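# Move the red box into the empty tray

## Task

Lift the red box out of the tray it starts in and set it down, sitting flat, inside the empty tray; when finished, every other box must still lie within its own tray with none resting on or sticking out over a tray wall.

## Robot and tools

Robot: two arms, left_arm and right_arm, each carrying an identical five-finger RIGHT hand (so the hands are not mirrored; every axis and number means the same on both). Bases in the scene frame: left_arm (-0.005, +0.505, +0.218) m, right_arm (-0.057, -0.476, +0.218) m. A post stands behind the arms. Cameras: cam_head_left, cam_head_right, cam_high (504x504), cam_left_wrist, cam_right_wrist (672x504).

Scene frame: origin at table-top height, halfway between the nominal bases; +z up, +x away from the robot over the table, +y toward the left_arm side (image left/right may differ). Reported positions (m), quaternions (wxyz) and velocities use this frame and can be a few cm off.

Hand point: a spot 0.15 m out from the wrist flange along the fingers, 0.05 m in front of the palm. Its +z runs along straight fingers, +y points out of the palm, +x across the palm away from the thumb. Straight fingertips sit 0.06-0.07 m past it along +z and 0.06 m behind it along -y. A wrist bracket on the little-finger side can strike objects; with fingers level the wrist can hang up to 0.13 m (palm down) below the point and hit the table first.

The row (28 numbers, each -1..1), one shared list for both arms: left dx, dy, dz, rx, ry, rz, then left little, ring, middle, index, thumb_bend, thumb_turn, force_limit, speed; then the same 14 for the right arm. Always send all 28 even if one arm is idle.
- Pose numbers are offsets, not poses: measured from that arm's Hand target at the start of the action or move, along the Hand target's own axes. 1.0 = 0.6 m or 180 degrees; rx, ry, rz form one rotation vector. Every row of an action counts from the same start, not from the prior row; repeating an offset in a new call moves further. Six zeros = nothing new for that arm. Orientation commands are clipped to 32 degrees from the measured orientation each step.
- Hand numbers are absolute motor targets: +1 open/straight, -1 closed. thumb_turn -1 puts the thumb opposite the fingers, +1 beside the palm. force_limit maps -1..+1 to about 0..10 N (0..15 N for thumb motors). speed rises from near zero at -1 to full at +0.48 and stays full above. There is no 'unchanged' value: repeat the hand numbers of the last row you sent for that hand (or, if none yet, its hand_measured six plus hand_force_limit and hand_speed). With the thumb turned in, the hand wraps objects about 0.035-0.065 m thick; thumb tip plus index pad can pinch light things up to ~0.08 m. For a gentle grip close with speed -0.94 or lower. To grip harder, raise force_limit and send a target more closed than hand_measured; to loosen, send one more open.

Tools:
- execute_actions(actions, cameras): actions is a list of actions; each action is up to 15 rows, one per 1/30 s step; a short action holds its last row to step 15. Images come only for an empty list or when cameras names them (["all"] for every camera).
- move(target, speed, blend, stop_force, zero, blocking, cameras): straight-line path toward one row, or a list of up to 15 rows; every row in a list is an offset from the same starting Hand targets. speed in m/s, 0.002-3.2 (default 0.25), turns up to twice that in rad/s. blend in m rounds corners (0 stops at each). stop_force in N, 4-120, one value for both arms, ends an arm's path when its wrist sensor feels that much push against the motion; then the arm backs off slightly and that becomes its Hand target. Use it only for straight, non-turning approaches and slowly (about 0.005 m/s). zero (default true) re-zeroes before the move. blocking=false returns early (not with stop_force). Whole move capped at 10 s. Paths ignore obstacles and the other arm; a path bringing the wrist near its base's first axis is refused.
- wait(seconds 0-3600), stop(), zoom_image(camera, region [x0,y0,x1,y1] pixels, max 504x504, on the newest image), show_instructions(), zero_wrist_force(arm: left_arm or right_arm), finished_scene(scene 1).

Results: per arm end_effector_position, end_effector_quat_wxyz, velocities (omitted when joints are still), Hand target (your last clipped command; the next offsets start here, and the hand often rests a bit short of it), joint positions and torques, Wrist force/torque along the hand's own axes plus a peak line, and per hand hand_measured, hand_stopped_by (moving, target, force, stalled, fault), hand_load_n (fingertip force, positive = pushed open; near 0 means the grip is lost), hand_force_limit, hand_speed. A move adds a 'move:' line: done, off_target, moving, held or fault, with limits=paced (pose clipped) or limits=held (steps withheld). Done does not mean nothing was touched.

Avoid: dropping the box even a few mm, releasing it while moving, slamming, or pushing hard; anything leaving the table fails the task. Arms are stiff: commanding even slightly past a firm contact can trigger a 10 s fault (torque limits 306/306/139/50.2 N m; outside force about 150 N). Keep the arms and hands apart; a clearance check blocks some commands but closing fingers on the other hand is a collision. Long holds or stretched reaches heat motors (warning 70 °C, brake at 85 °C). Objects may be nudged occasionally; check images before finishing. The scene must stay solved after the robot lets go.

Each tool is called after ">>>" as name(argument=value, ...) on one line, values as JSON.

Reference images:

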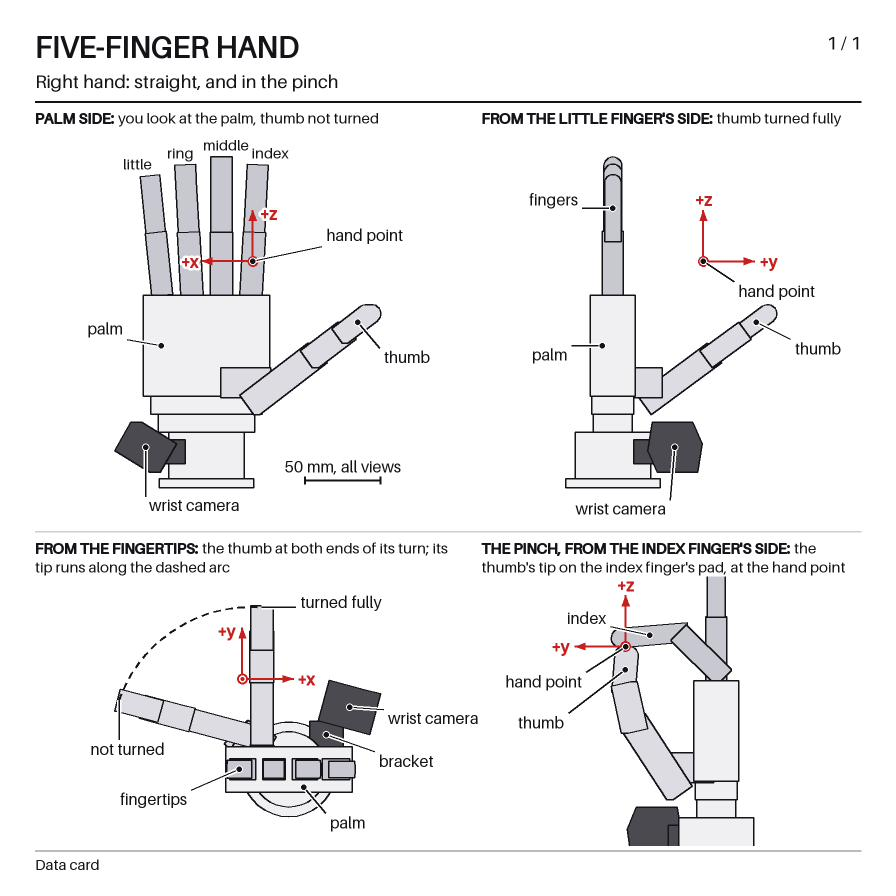

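## Session

>>> execute_actions(actions=[])

Scene clock: 0.00 s.
left_arm: end_effector_position=(+0.6411, +0.0341, +0.3507) hand_measured=(+1.000, +1.000, +1.000, +1.000, +1.000, +1.000) hand_load_n=(+0.0, +0.0, +0.0, +0.0, +0.0, +0.0) hand_stopped_by=(target, target, target, target, target, target) hand_force_limit=0.00 hand_speed=-0.80 end_effector_quat_wxyz=(+0.456, +0.830, -0.134, +0.292) | right_arm: end_effector_position=(+0.2472, -0.0578, +0.2986) hand_measured=(+1.000, +1.000, +1.000, +1.000, +1.000, +1.000) hand_load_n=(+0.0, +0.0, +0.0, +0.0, +0.0, +0.0) hand_stopped_by=(target, target, target, target, target, target) hand_force_limit=0.00 hand_speed=-0.80 end_effector_quat_wxyz=(-0.235, +0.895, -0.354, -0.135)
Joint positions: left_arm=[-0.615 -1.117 1.904 -0.298 2.063 0.975] | right_arm=[0.311 -1.231 2.086 0.621 1.03 -3.635]
Joint velocities: within noise
Joint torques (N m): no reading
Wrist force (N): no reading
Wrist torque (N m): no reading
Wrist force, peak (N): no reading
Hand target: left_arm +0.6411, +0.0341, +0.3507; +0.456, +0.830, -0.134, +0.292 | right_arm +0.2472, -0.0578, +0.2986; -0.235, +0.895, -0.354, -0.135

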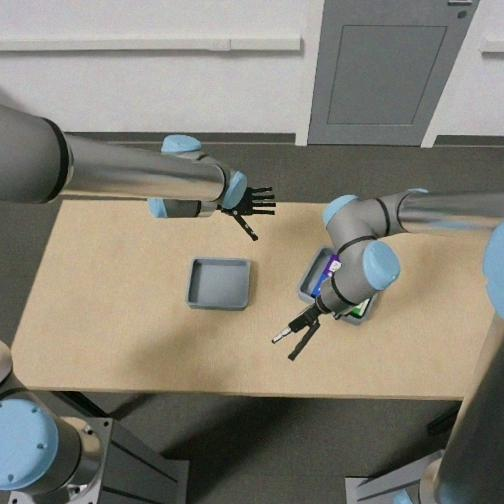

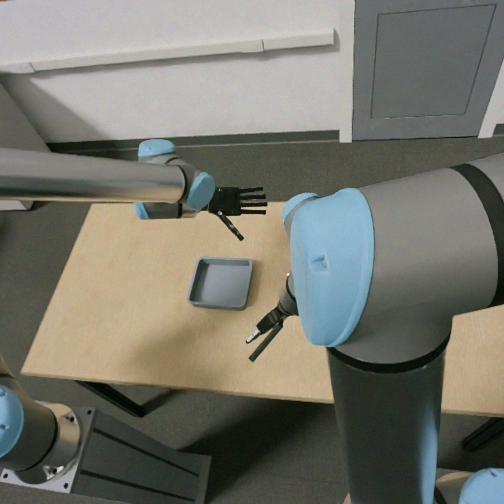

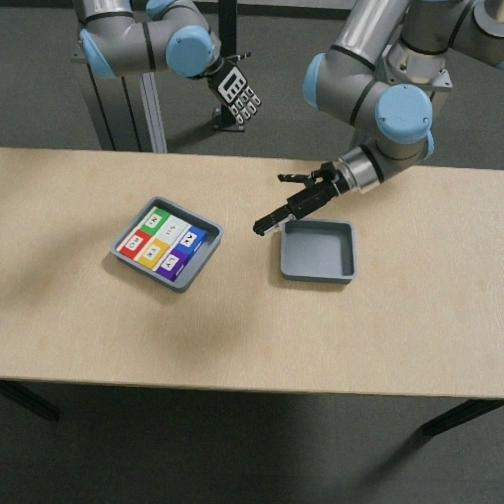

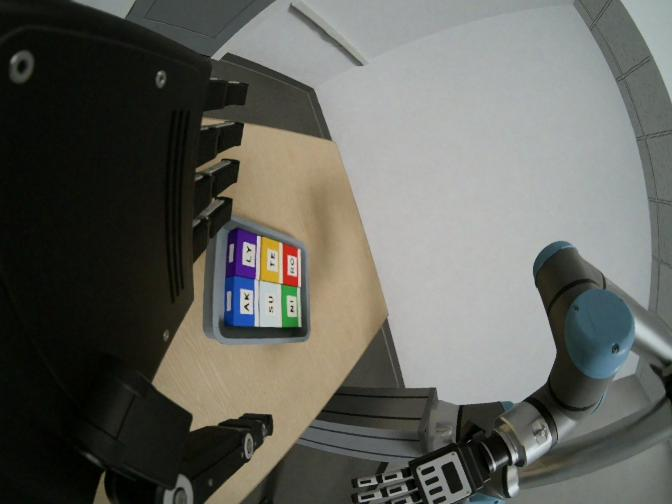

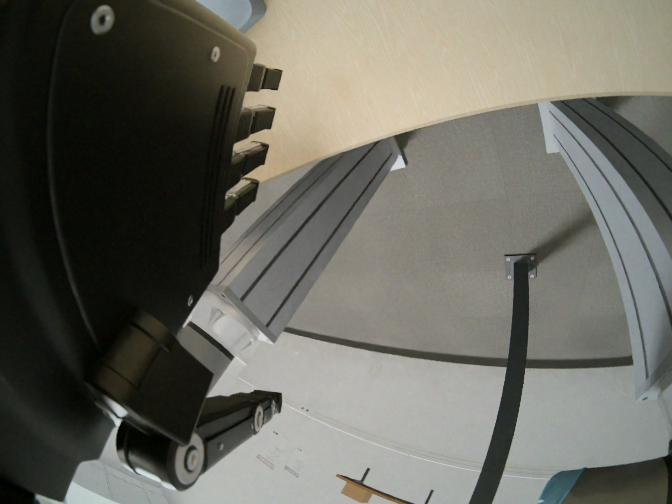

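>>> zoom_image(camera="cam_high", region=[80, 170, 380, 320])

>>> zoom_image(camera="cam_left_wrist", region=[180, 190, 340, 360])

>>> zoom_image(camera="cam_head_left", region=[160, 200, 420, 400])

Scaled by 1.680 from the camera's image (finer frame: 720x720).

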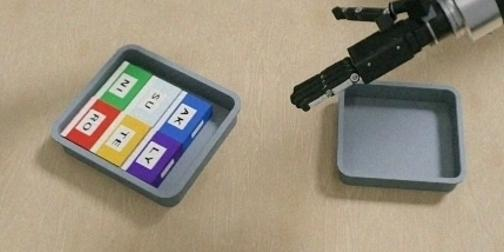

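Scaled by 2.965 from the camera's image (finer frame: 960x720).

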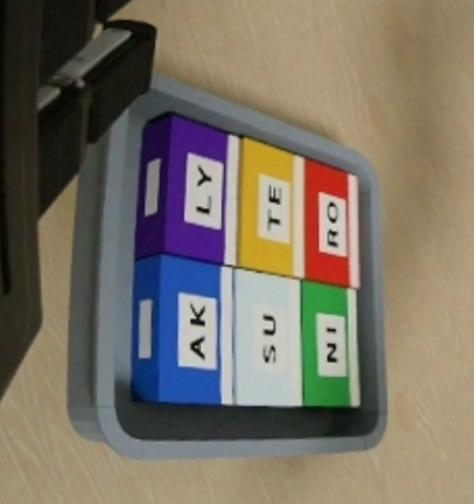

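Scaled by 1.938 from the camera's image (finer frame: 720x720).

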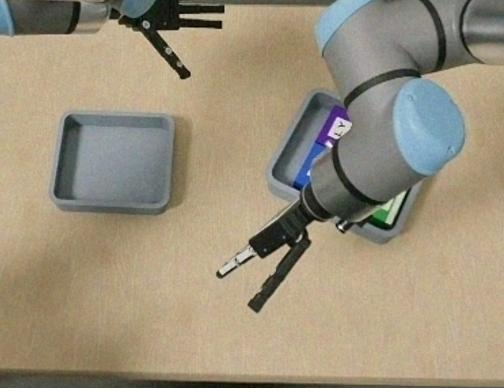

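>>> move(target=[-0.252,-0.035,-0.828,0,0,0,1,1,1,1,1,1,0,-0.8,0.288,-0.058,-0.115,0.122,0.088,-0.111,1,1,1,1,1,1,0,-0.8], speed=0.2, cameras=["all"])

Scene clock: 80.57 s.
left_arm: end_effector_position=(+0.3514, +0.4538, +0.4504) hand_measured=(+1.000, +1.000, +1.000, +1.000, +1.000, +1.000) hand_load_n=(+0.0, +0.0, +0.0, +0.0, +0.0, +0.0) hand_stopped_by=(target, target, target, target, target, target) hand_force_limit=0.00 hand_speed=-0.80 end_effector_quat_wxyz=(+0.456, +0.830, -0.134, +0.292) | right_arm: end_effector_position=(+0.3998, -0.1697, +0.2984) hand_measured=(+1.000, +1.000, +1.000, +1.000, +1.000, +1.000) hand_load_n=(-0.5, +0.0, +0.0, +0.0, +0.0, +0.0) hand_stopped_by=(target, target, target, target, target, target) hand_force_limit=0.00 hand_speed=-0.80 end_effector_quat_wxyz=(-0.369, +0.892, -0.242, +0.100)
Joint positions: left_arm=[0.1 -1.522 2.311 0.192 2.62 1.642] | right_arm=[-0.01 -1.37 2.187 0.302 0.905 -4.045]
Joint torques (N m): left_arm=[12.46 -51.36 -18.38 4.19 1.23 3.67] | right_arm=[15.6 -26.47 -35.65 5.88 1.52 1.39]
Wrist force (N): left_arm=[0.5 -0.2 -0.6] | right_arm=[-0.5 0.0 -0.1]
Wrist torque (N m): left_arm=[-0.05 -0.05 0.08] | right_arm=[-0.10 -0.05 -0.11]
Wrist force, peak (N): left_arm=[-0.3 0.0 -2.3] | right_arm=[-0.1 -0.3 1.0]
Hand target: left_arm +0.3512, +0.4538, +0.4504; +0.456, +0.830, -0.134, +0.292 | right_arm +0.3999, -0.1697, +0.2984; -0.369, +0.892, -0.242, +0.100
Off the commanded pose: left_arm 0.000 m, 0 deg | right_arm 0.000 m, 0 deg.
move: done

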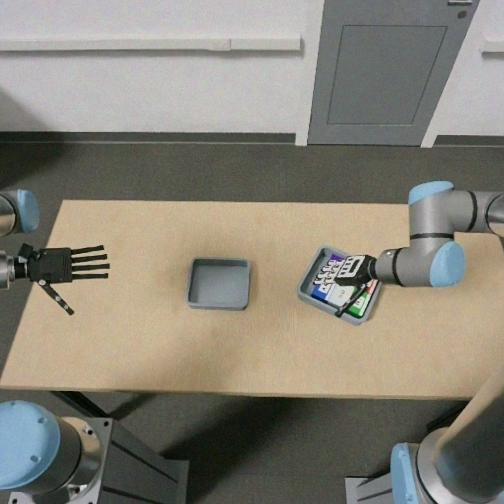

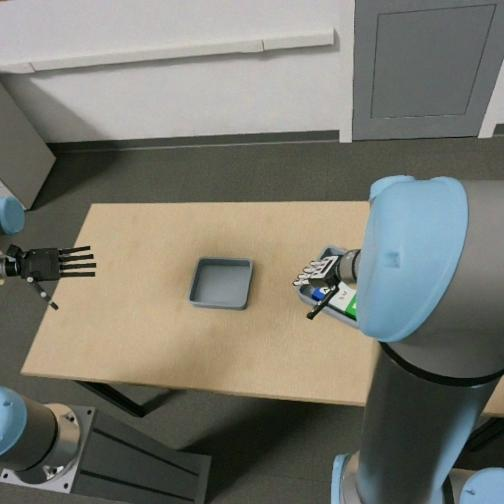

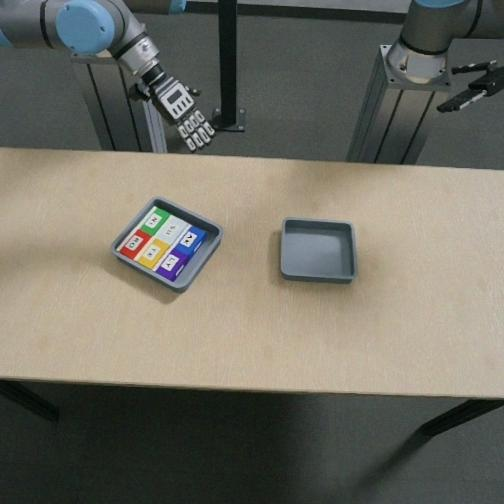

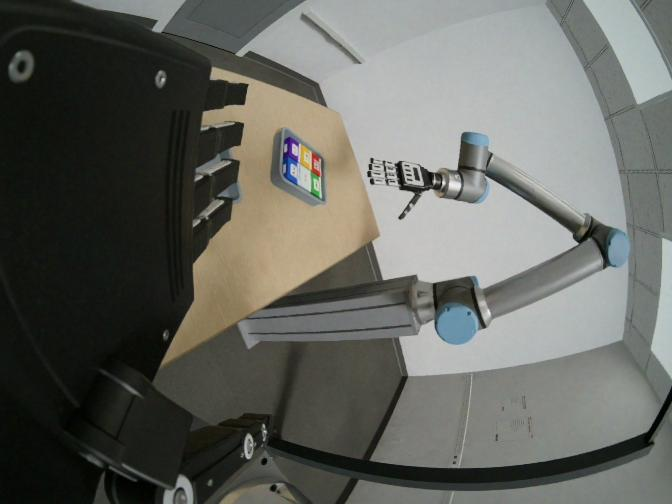

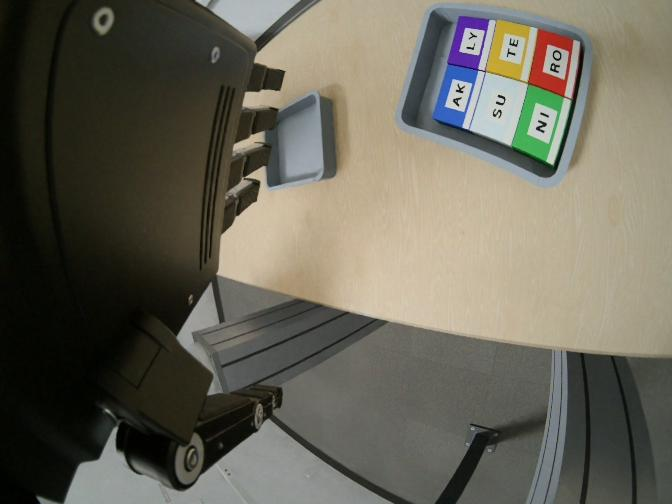

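>>> zoom_image(camera="cam_right_wrist", region=[390, 0, 600, 200])

>>> zoom_image(camera="cam_high", region=[100, 180, 240, 310])

>>> zoom_image(camera="cam_high", region=[260, 190, 380, 300])

Scaled by 2.400 from the camera's image (finer frame: 960x720).

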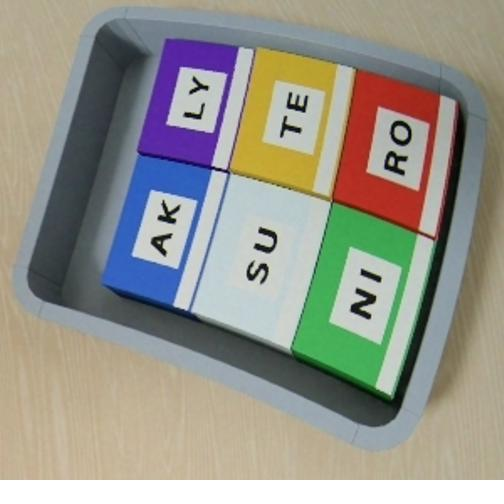

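Scaled by 3.600 from the camera's image (finer frame: 720x720).

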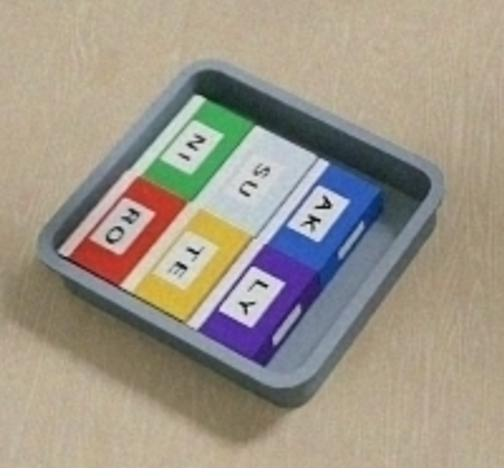

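Scaled by 4.200 from the camera's image (finer frame: 720x720).

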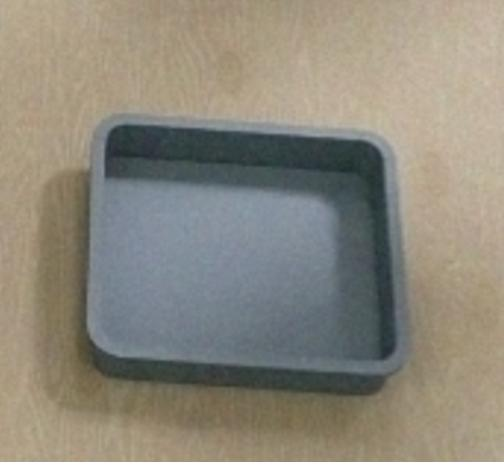

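>>> move(target=[0,0,0,0,0,0,1,1,1,1,1,1,0,-0.8,0.15,0.106,-0.106,0,0,0,-1,-1,-1,0.3,1,-1,0,-0.3], speed=0.15, cameras=["all"])

>>> zoom_image(camera="cam_right_wrist", region=[200, 100, 672, 504])

Scene clock: 165.27 s.
left_arm: end_effector_position=(+0.3512, +0.4538, +0.4504) hand_measured=(+1.000, +1.000, +1.000, +1.000, +1.000, +1.000) hand_load_n=(+0.0, +0.0, +0.0, +0.0, +0.0, +0.0) hand_stopped_by=(target, target, target, target, target, target) hand_force_limit=0.00 hand_speed=-0.80 end_effector_quat_wxyz=(+0.456, +0.830, -0.134, +0.292) | right_arm: end_effector_position=(+0.4320, -0.2928, +0.2985) hand_measured=(-1.000, -1.000, -1.000, +0.300, +1.000, -1.000) hand_load_n=(+0.0, +0.5, +0.0, +0.0, +0.0, +0.0) hand_stopped_by=(target, target, target, target, target, target) hand_force_limit=0.00 hand_speed=-0.30 end_effector_quat_wxyz=(-0.369, +0.892, -0.242, +0.100)
Joint positions: left_arm=[0.101 -1.522 2.312 0.192 2.62 1.642] | right_arm=[-0.297 -1.315 2.182 0.488 0.81 -4.404]
Joint torques (N m): left_arm=[18.03 -49.14 -18.22 4.83 5.62 3.97] | right_arm=[-9.64 -57.52 -15.8 2.04 1.29 -3.32]
Wrist force (N): left_arm=[0.2 0.2 0.2] | right_arm=[-0.4 0.2 0.5]
Wrist torque (N m): left_arm=[-0.03 -0.02 0.00] | right_arm=[-0.07 -0.10 -0.15]
Wrist force, peak (N): left_arm=[0.8 -0.2 -0.8] | right_arm=[-1.2 -0.8 1.4]
Hand target: left_arm +0.3512, +0.4538, +0.4504; +0.456, +0.830, -0.134, +0.292 | right_arm +0.4320, -0.2928, +0.2985; -0.369, +0.892, -0.242, +0.100
Off the commanded pose: left_arm 0.000 m, 0 deg | right_arm 0.000 m, 0 deg.
move: done

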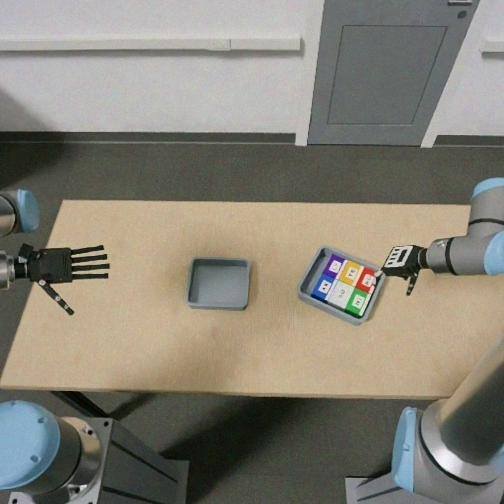

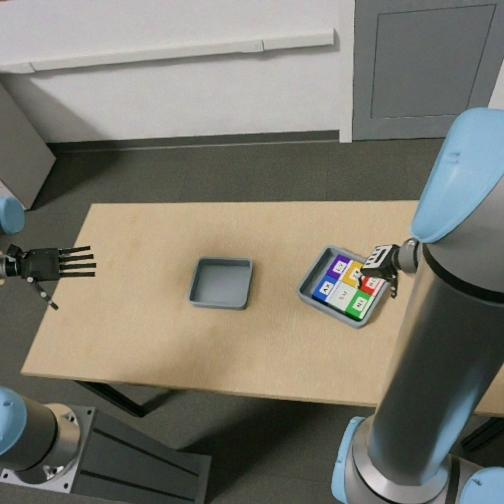

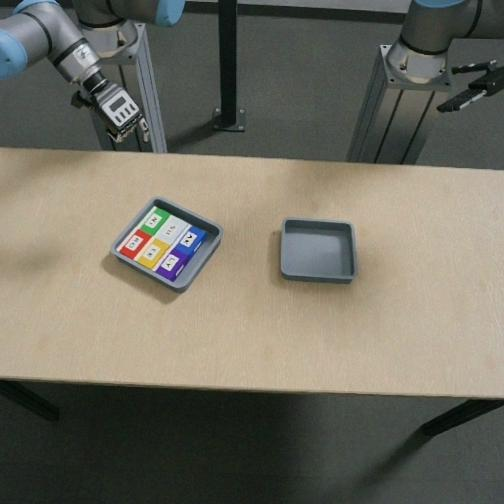

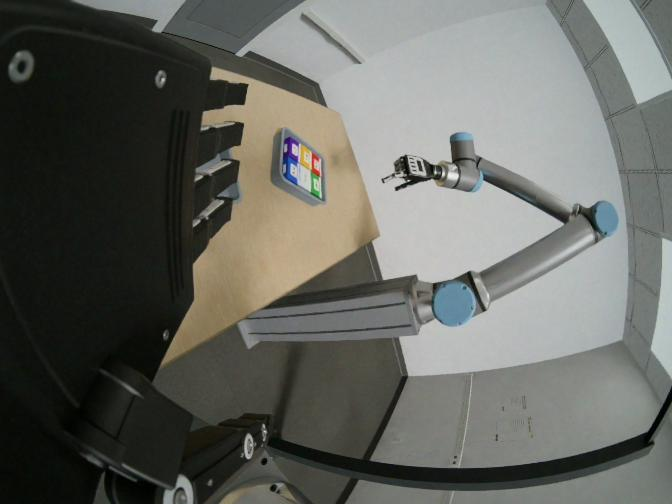

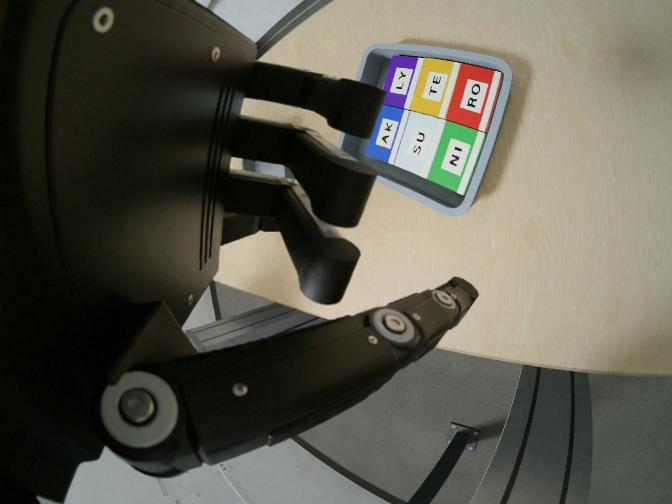

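Scaled by 1.068 from the camera's image (finer frame: 960x720).

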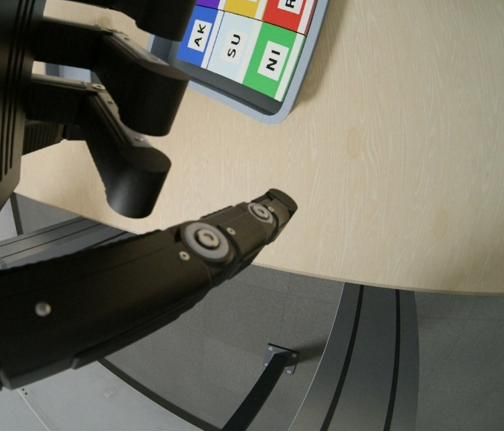

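>>> zoom_image(camera="cam_head_left", region=[290, 225, 430, 335])

>>> zoom_image(camera="cam_high", region=[70, 90, 240, 310])

>>> zoom_image(camera="cam_right_wrist", region=[330, 30, 530, 230])

Scaled by 3.600 from the camera's image (finer frame: 720x720).

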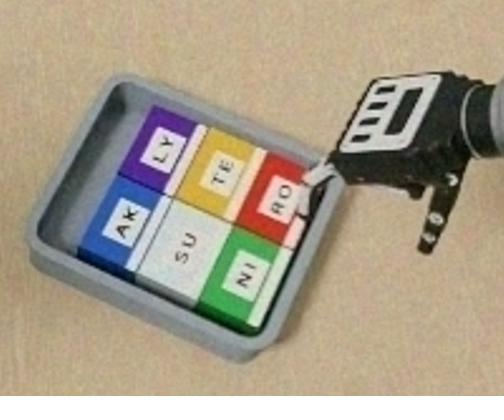

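Scaled by 2.291 from the camera's image (finer frame: 720x720).

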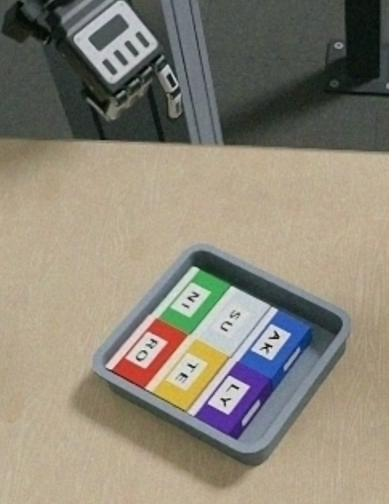

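Scaled by 2.520 from the camera's image (finer frame: 960x720).

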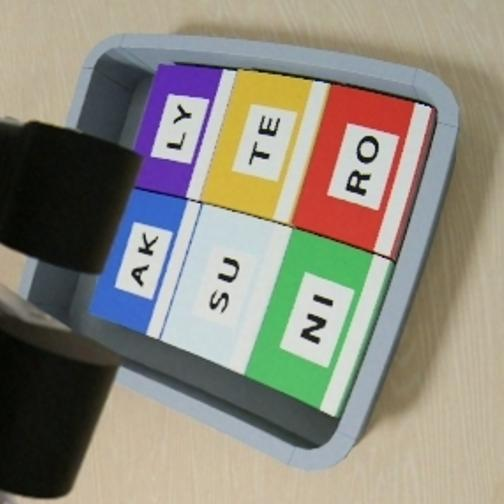

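>>> move(target=[0,0,0,0,0,0,1,1,1,1,1,1,0,-0.8,-0.0133,0.121,0.209,-0.25,0,0,-1,-1,-1,1,1,-1,0,-0.3], speed=0.15, cameras=["all"])

>>> zoom_image(camera="cam_head_left", region=[290, 225, 430, 335])

>>> zoom_image(camera="cam_high", region=[90, 150, 250, 310])

>>> zoom_image(camera="cam_right_wrist", region=[230, 0, 672, 400])

Scene clock: 211.43 s.
left_arm: end_effector_position=(+0.3512, +0.4538, +0.4504) hand_measured=(+1.000, +1.000, +1.000, +1.000, +1.000, +1.000) hand_load_n=(+0.0, -0.5, +0.0, +0.0, +0.0, +0.0) hand_stopped_by=(target, target, target, target, target, target) hand_force_limit=0.00 hand_speed=-0.80 end_effector_quat_wxyz=(+0.456, +0.830, -0.134, +0.292) | right_arm: end_effector_position=(+0.4440, -0.2566, +0.1585) hand_measured=(-1.000, -1.000, -1.000, +1.000, +1.000, -1.000) hand_load_n=(+0.0, +0.5, +0.0, -0.5, +0.0, +0.0) hand_stopped_by=(target, target, target, target, target, target) hand_force_limit=0.00 hand_speed=-0.30 end_effector_quat_wxyz=(+0.000, +0.965, -0.262, +0.000)
Joint positions: left_arm=[0.101 -1.522 2.312 0.192 2.62 1.642] | right_arm=[0.155 -0.921 1.859 0.633 1.571 -4.039]
Joint torques (N m): left_arm=[16.69 -46.09 -20.45 4.55 5.48 3.53] | right_arm=[-7.44 -67.52 -15.66 0.06 -0.33 -2.75]
Wrist force (N): left_arm=[0.4 0.0 -0.2] | right_arm=[-0.6 -0.4 0.3]
Wrist torque (N m): left_arm=[-0.04 -0.03 0.01] | right_arm=[0.03 -0.03 0.14]
Wrist force, peak (N): left_arm=[0.6 -0.9 -0.4] | right_arm=[-0.3 -1.6 1.5]
Hand target: left_arm +0.3512, +0.4538, +0.4504; +0.456, +0.830, -0.134, +0.292 | right_arm +0.4440, -0.2566, +0.1585; +0.000, +0.965, -0.262, +0.000
Off the commanded pose: left_arm 0.000 m, 0 deg | right_arm 0.000 m, 0 deg.
move: done

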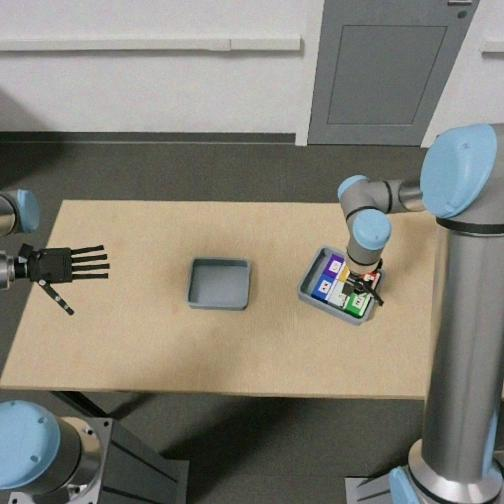

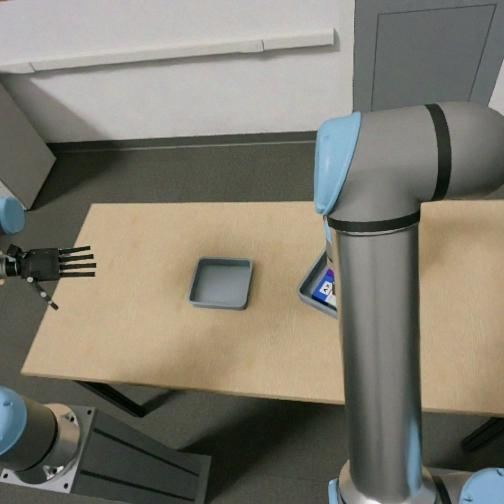

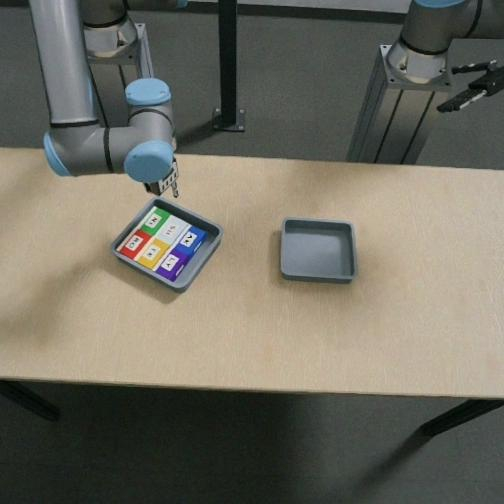

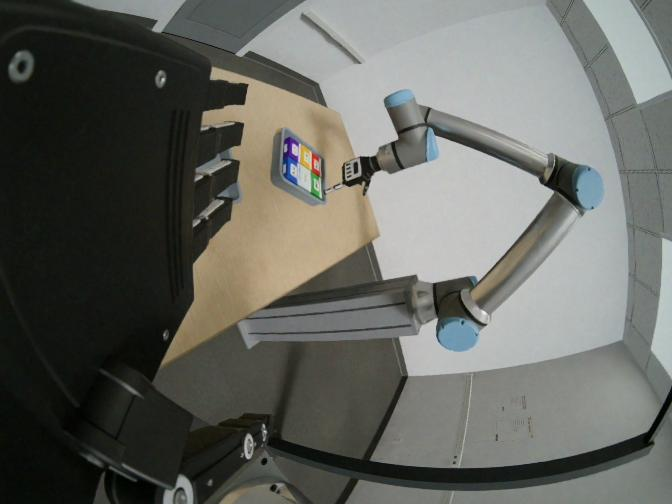

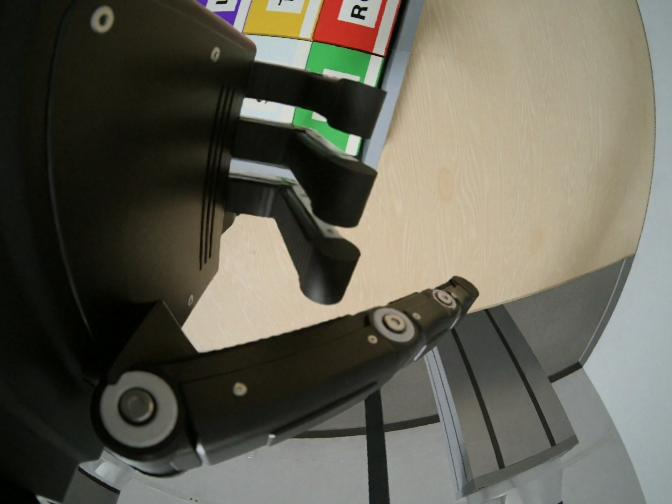

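Scaled by 3.600 from the camera's image (finer frame: 720x720).

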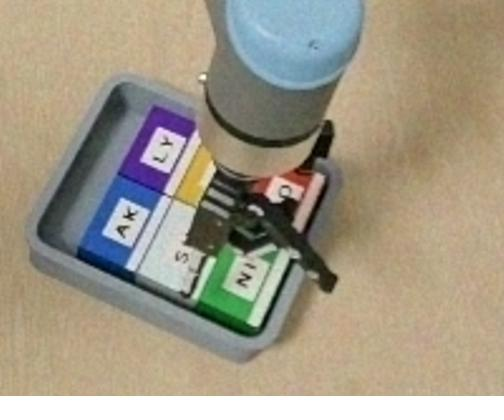

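Scaled by 3.150 from the camera's image (finer frame: 720x720).

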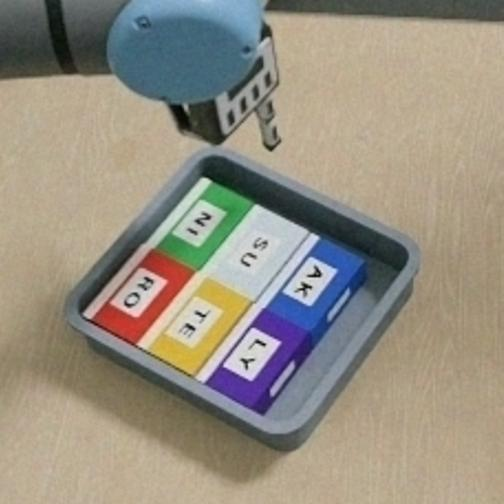

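Scaled by 1.140 from the camera's image (finer frame: 960x720).

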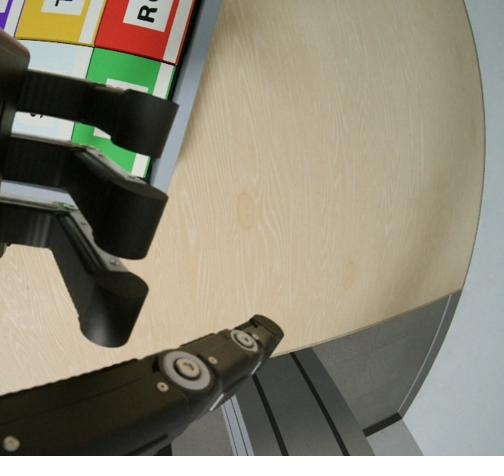

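>>> move(target=[0,0,0,0,0,0,1,1,1,1,1,1,0,-0.8,0.201,-0.128,0,0,0,0,-1,-1,-1,1,1,-1,0,-0.3], speed=0.15, cameras=["all"])

>>> zoom_image(camera="cam_head_left", region=[290, 225, 430, 335])

>>> zoom_image(camera="cam_high", region=[90, 150, 250, 310])

>>> zoom_image(camera="cam_right_wrist", region=[200, 0, 672, 400])

Scene clock: 249.93 s.
left_arm: end_effector_position=(+0.3512, +0.4538, +0.4504) hand_measured=(+1.000, +1.000, +1.000, +1.000, +1.000, +1.000) hand_load_n=(+0.0, +0.0, +0.0, +0.0, +0.0, +0.0) hand_stopped_by=(target, target, target, target, target, target) hand_force_limit=0.00 hand_speed=-0.80 end_effector_quat_wxyz=(+0.456, +0.830, -0.134, +0.292) | right_arm: end_effector_position=(+0.5868, -0.2515, +0.1584) hand_measured=(-1.000, -1.000, -1.000, +1.000, +1.000, -1.000) hand_load_n=(+0.0, +0.0, +0.0, +0.0, +0.0, +0.0) hand_stopped_by=(target, target, target, target, target, target) hand_force_limit=0.00 hand_speed=-0.30 end_effector_quat_wxyz=(+0.000, +0.965, -0.262, +0.000)
Joint positions: left_arm=[0.101 -1.522 2.312 0.192 2.62 1.642] | right_arm=[0.134 -0.771 1.547 0.796 1.571 -4.06]
Joint torques (N m): left_arm=[16.95 -43.76 -21.84 4.3 5.33 3.53] | right_arm=[12.66 -87.22 -31.95 0.74 -0.41 1.59]
Wrist force (N): left_arm=[0.2 -0.2 -0.2] | right_arm=[0.2 -0.1 0.2]
Wrist torque (N m): left_arm=[-0.07 -0.01 0.00] | right_arm=[0.06 -0.16 0.28]
Wrist force, peak (N): left_arm=[0.5 -1.1 -0.4] | right_arm=[-2.0 0.7 0.7]
Hand target: left_arm +0.3512, +0.4538, +0.4504; +0.456, +0.830, -0.134, +0.292 | right_arm +0.5869, -0.2514, +0.1585; +0.000, +0.965, -0.262, +0.000
Off the commanded pose: left_arm 0.000 m, 0 deg | right_arm 0.000 m, 0 deg.
move: done

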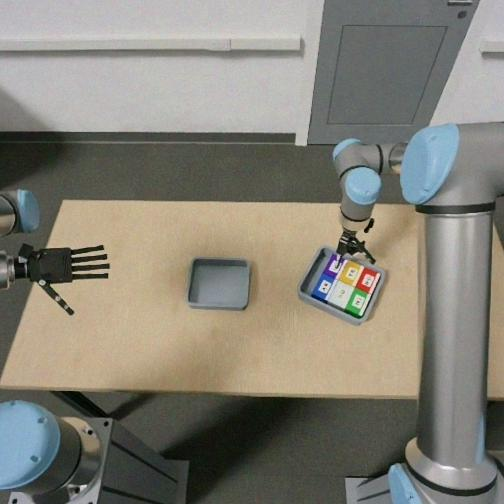

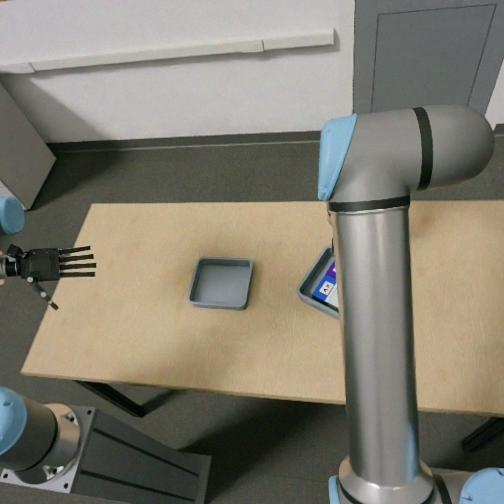

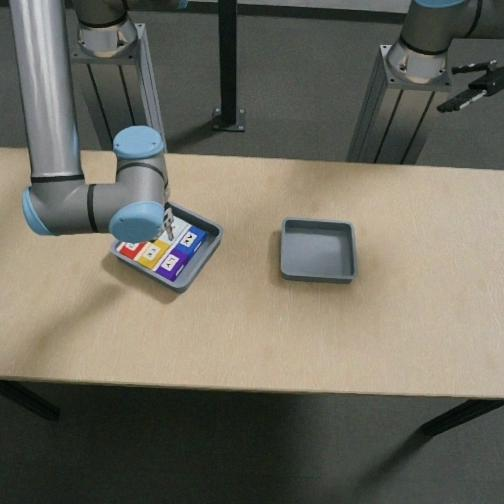

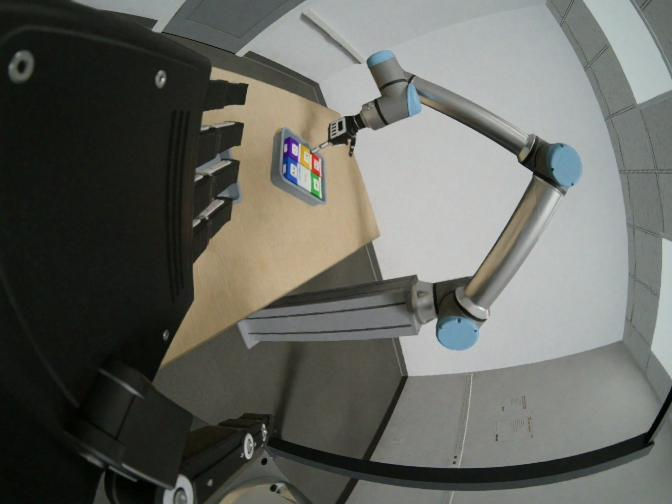

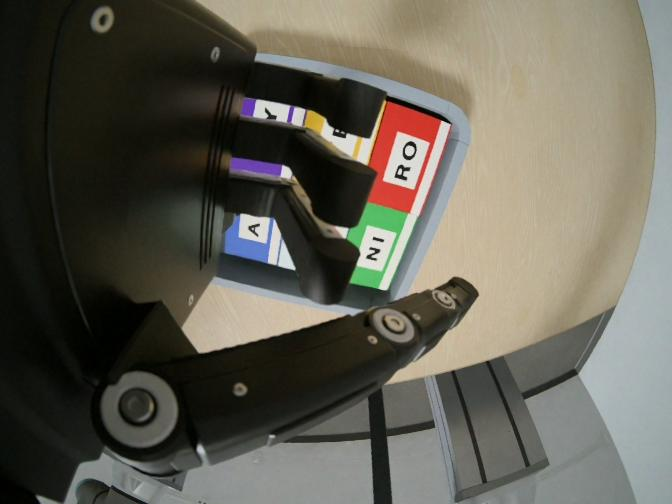

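Scaled by 3.600 from the camera's image (finer frame: 720x720).

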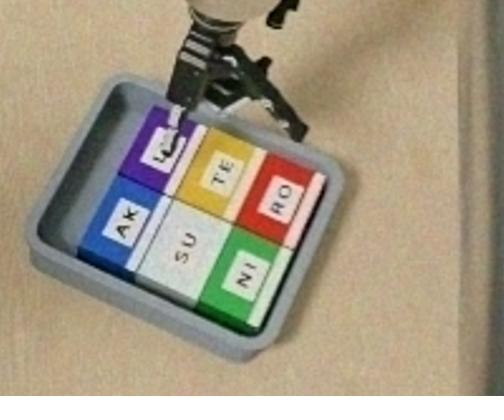

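Scaled by 3.150 from the camera's image (finer frame: 720x720).

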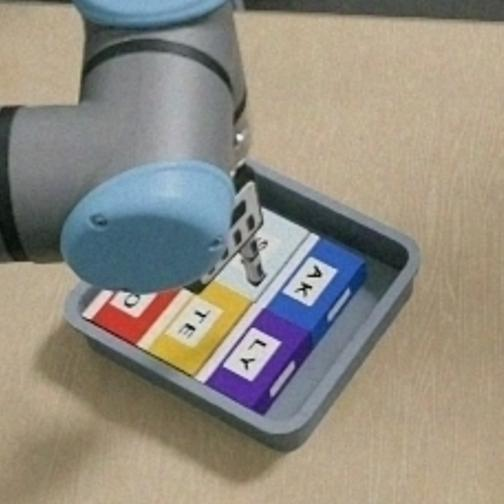

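Scaled by 1.068 from the camera's image (finer frame: 960x720).

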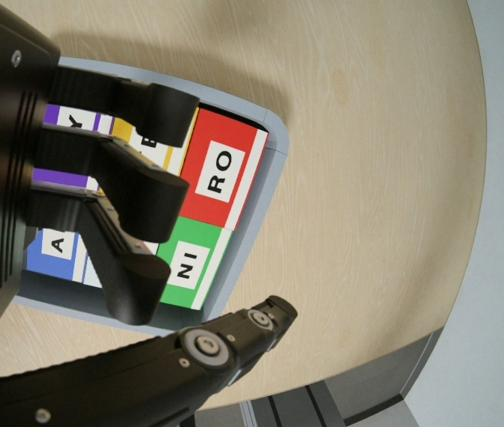

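>>> move(target=[0,0,0,0,0,0,1,1,1,1,1,1,0,-0.8,0.064,-0.032,0.0475,0,0,-0.0306,-1,-1,-1,1,1,-1,0,-0.3], speed=0.1, cameras=["cam_head_left","cam_high","cam_right_wrist"])

>>> zoom_image(camera="cam_head_left", region=[290, 225, 430, 335])

>>> zoom_image(camera="cam_high", region=[90, 150, 250, 310])

Scene clock: 274.33 s.
left_arm: end_effector_position=(+0.3512, +0.4538, +0.4504) hand_measured=(+1.000, +1.000, +1.000, +1.000, +1.000, +1.000) hand_load_n=(+0.0, +0.0, +0.0, +0.0, +0.0, +0.0) hand_stopped_by=(target, target, target, target, target, target) hand_force_limit=0.00 hand_speed=-0.80 end_effector_quat_wxyz=(+0.456, +0.830, -0.134, +0.292) | right_arm: end_effector_position=(+0.6297, -0.2543, +0.1300) hand_measured=(-1.000, -1.000, -1.000, +1.000, +1.000, -1.000) hand_load_n=(+0.0, +0.0, +0.0, +0.0, +0.0, +0.0) hand_stopped_by=(target, target, target, target, target, target) hand_force_limit=0.00 hand_speed=-0.30 end_effector_quat_wxyz=(+0.000, +0.977, -0.216, +0.000)
Joint positions: left_arm=[0.101 -1.522 2.312 0.192 2.62 1.642] | right_arm=[0.131 -0.694 1.452 0.813 1.571 -4.159]
Joint torques (N m): left_arm=[16.99 -40.22 -23.66 4.16 5.32 3.42] | right_arm=[-4.61 -94.42 -22.47 0.03 0.65 1.06]
Wrist force (N): left_arm=[-0.2 0.0 -0.6] | right_arm=[-0.3 -0.4 0.7]
Wrist torque (N m): left_arm=[-0.02 0.06 -0.02] | right_arm=[-0.02 -0.10 -0.02]
Wrist force, peak (N): left_arm=[0.8 -0.1 -0.9] | right_arm=[0.3 -0.4 1.5]
Hand target: left_arm +0.3512, +0.4538, +0.4504; +0.456, +0.830, -0.134, +0.292 | right_arm +0.6297, -0.2543, +0.1300; +0.000, +0.977, -0.215, +0.000
Off the commanded pose: left_arm 0.000 m, 0 deg | right_arm 0.000 m, 0 deg.
move: done

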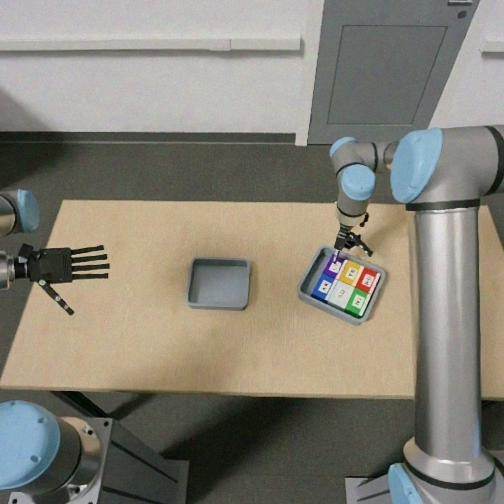

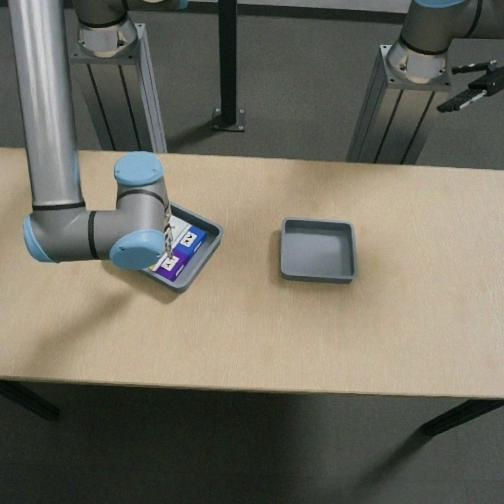

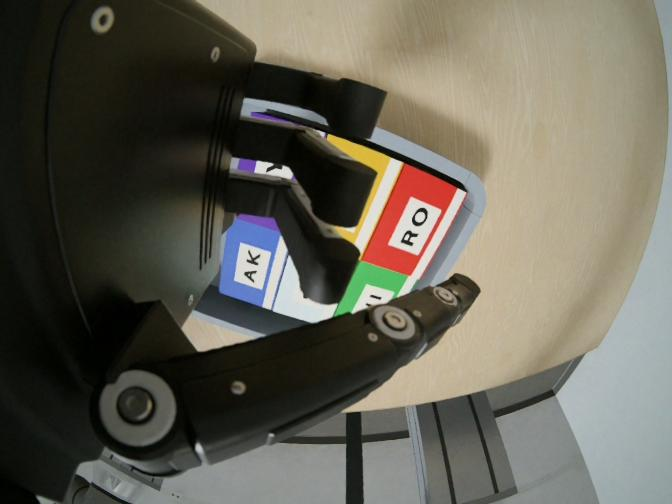

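Scaled by 3.600 from the camera's image (finer frame: 720x720).

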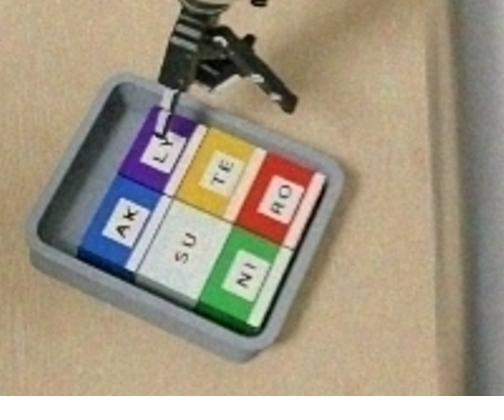

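Scaled by 3.150 from the camera's image (finer frame: 720x720).

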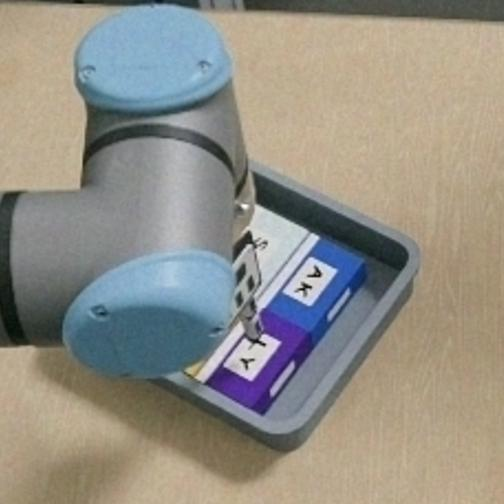

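>>> move(target=[0,0,0,0,0,0,1,1,1,1,1,1,0,-0.8,0,0,0.09,0,0,0,-1,-1,-1,1,1,-1,0,-0.3], speed=0.015, stop_force=5, cameras=["cam_head_left","cam_high","cam_right_wrist"])

>>> zoom_image(camera="cam_head_left", region=[290, 225, 430, 335])

>>> zoom_image(camera="cam_high", region=[90, 150, 250, 310])

Scene clock: 284.70 s.
left_arm: end_effector_position=(+0.3512, +0.4538, +0.4504) hand_measured=(+1.000, +1.000, +1.000, +1.000, +1.000, +1.000) hand_load_n=(+0.0, +0.0, +0.0, +0.0, +0.0, +0.0) hand_stopped_by=(target, target, target, target, target, target) hand_force_limit=0.00 hand_speed=-0.80 end_effector_quat_wxyz=(+0.456, +0.830, -0.134, +0.292) | right_arm: end_effector_position=(+0.6297, -0.2543, +0.1014) hand_measured=(-1.000, -1.000, -1.000, +1.000, +1.000, -1.000) hand_load_n=(+0.0, +0.0, +0.0, +0.0, +0.0, +0.0) hand_stopped_by=(target, target, target, target, target, target) hand_force_limit=0.00 hand_speed=-0.30 end_effector_quat_wxyz=(+0.000, +0.977, -0.215, +0.000)
Joint positions: left_arm=[0.101 -1.522 2.312 0.192 2.62 1.642] | right_arm=[0.131 -0.661 1.451 0.781 1.571 -4.159]
Joint torques (N m): left_arm=[15.95 -37.02 -25.35 3.82 5.25 2.79] | right_arm=[0.84 -101 -15.95 5.79 -1.88 -3.02]
Wrist force (N): left_arm=[0.3 -0.4 -0.1] | right_arm=[-1.0 -0.6 -5.6]
Wrist torque (N m): left_arm=[-0.10 -0.03 0.00] | right_arm=[0.37 -0.12 -0.06]
Wrist force, peak (N): left_arm=[0.3 -0.7 -1.0] | right_arm=[-1.2 -0.6 -16.8]
Hand target: left_arm +0.3512, +0.4538, +0.4504; +0.456, +0.830, -0.134, +0.292 | right_arm +0.6297, -0.2543, +0.1014; +0.000, +0.977, -0.215, +0.000 (not the last commanded pose)
Off the commanded pose: left_arm 0.000 m, 0 deg | right_arm 0.025 m, 0 deg.
move: contact (right_arm)

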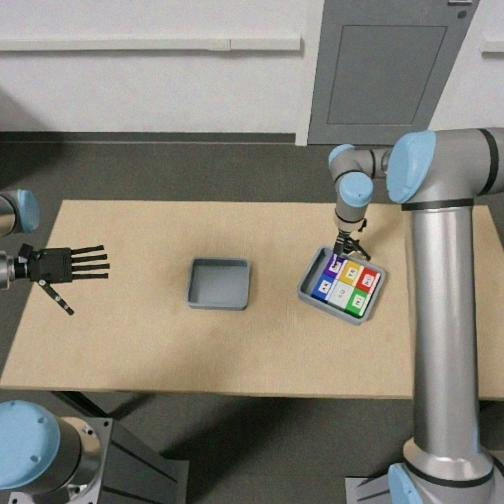

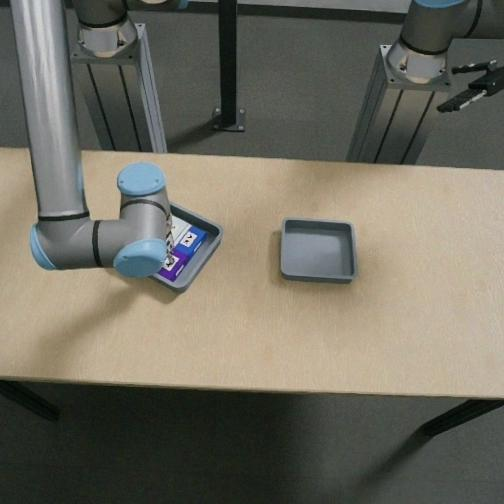

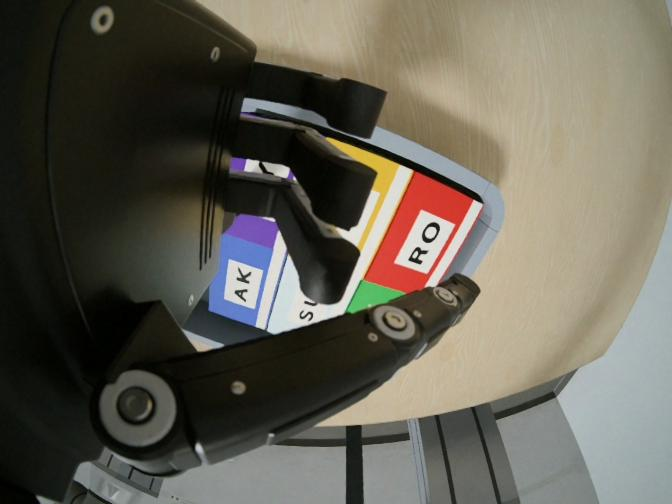

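Scaled by 3.600 from the camera's image (finer frame: 720x720).

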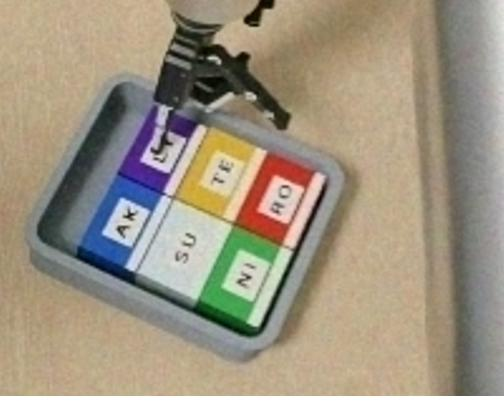

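Scaled by 3.150 from the camera's image (finer frame: 720x720).

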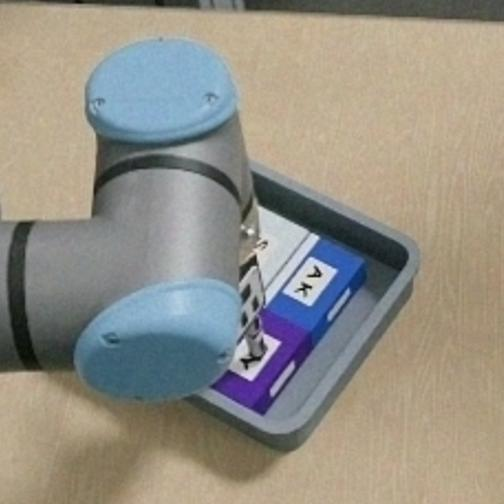

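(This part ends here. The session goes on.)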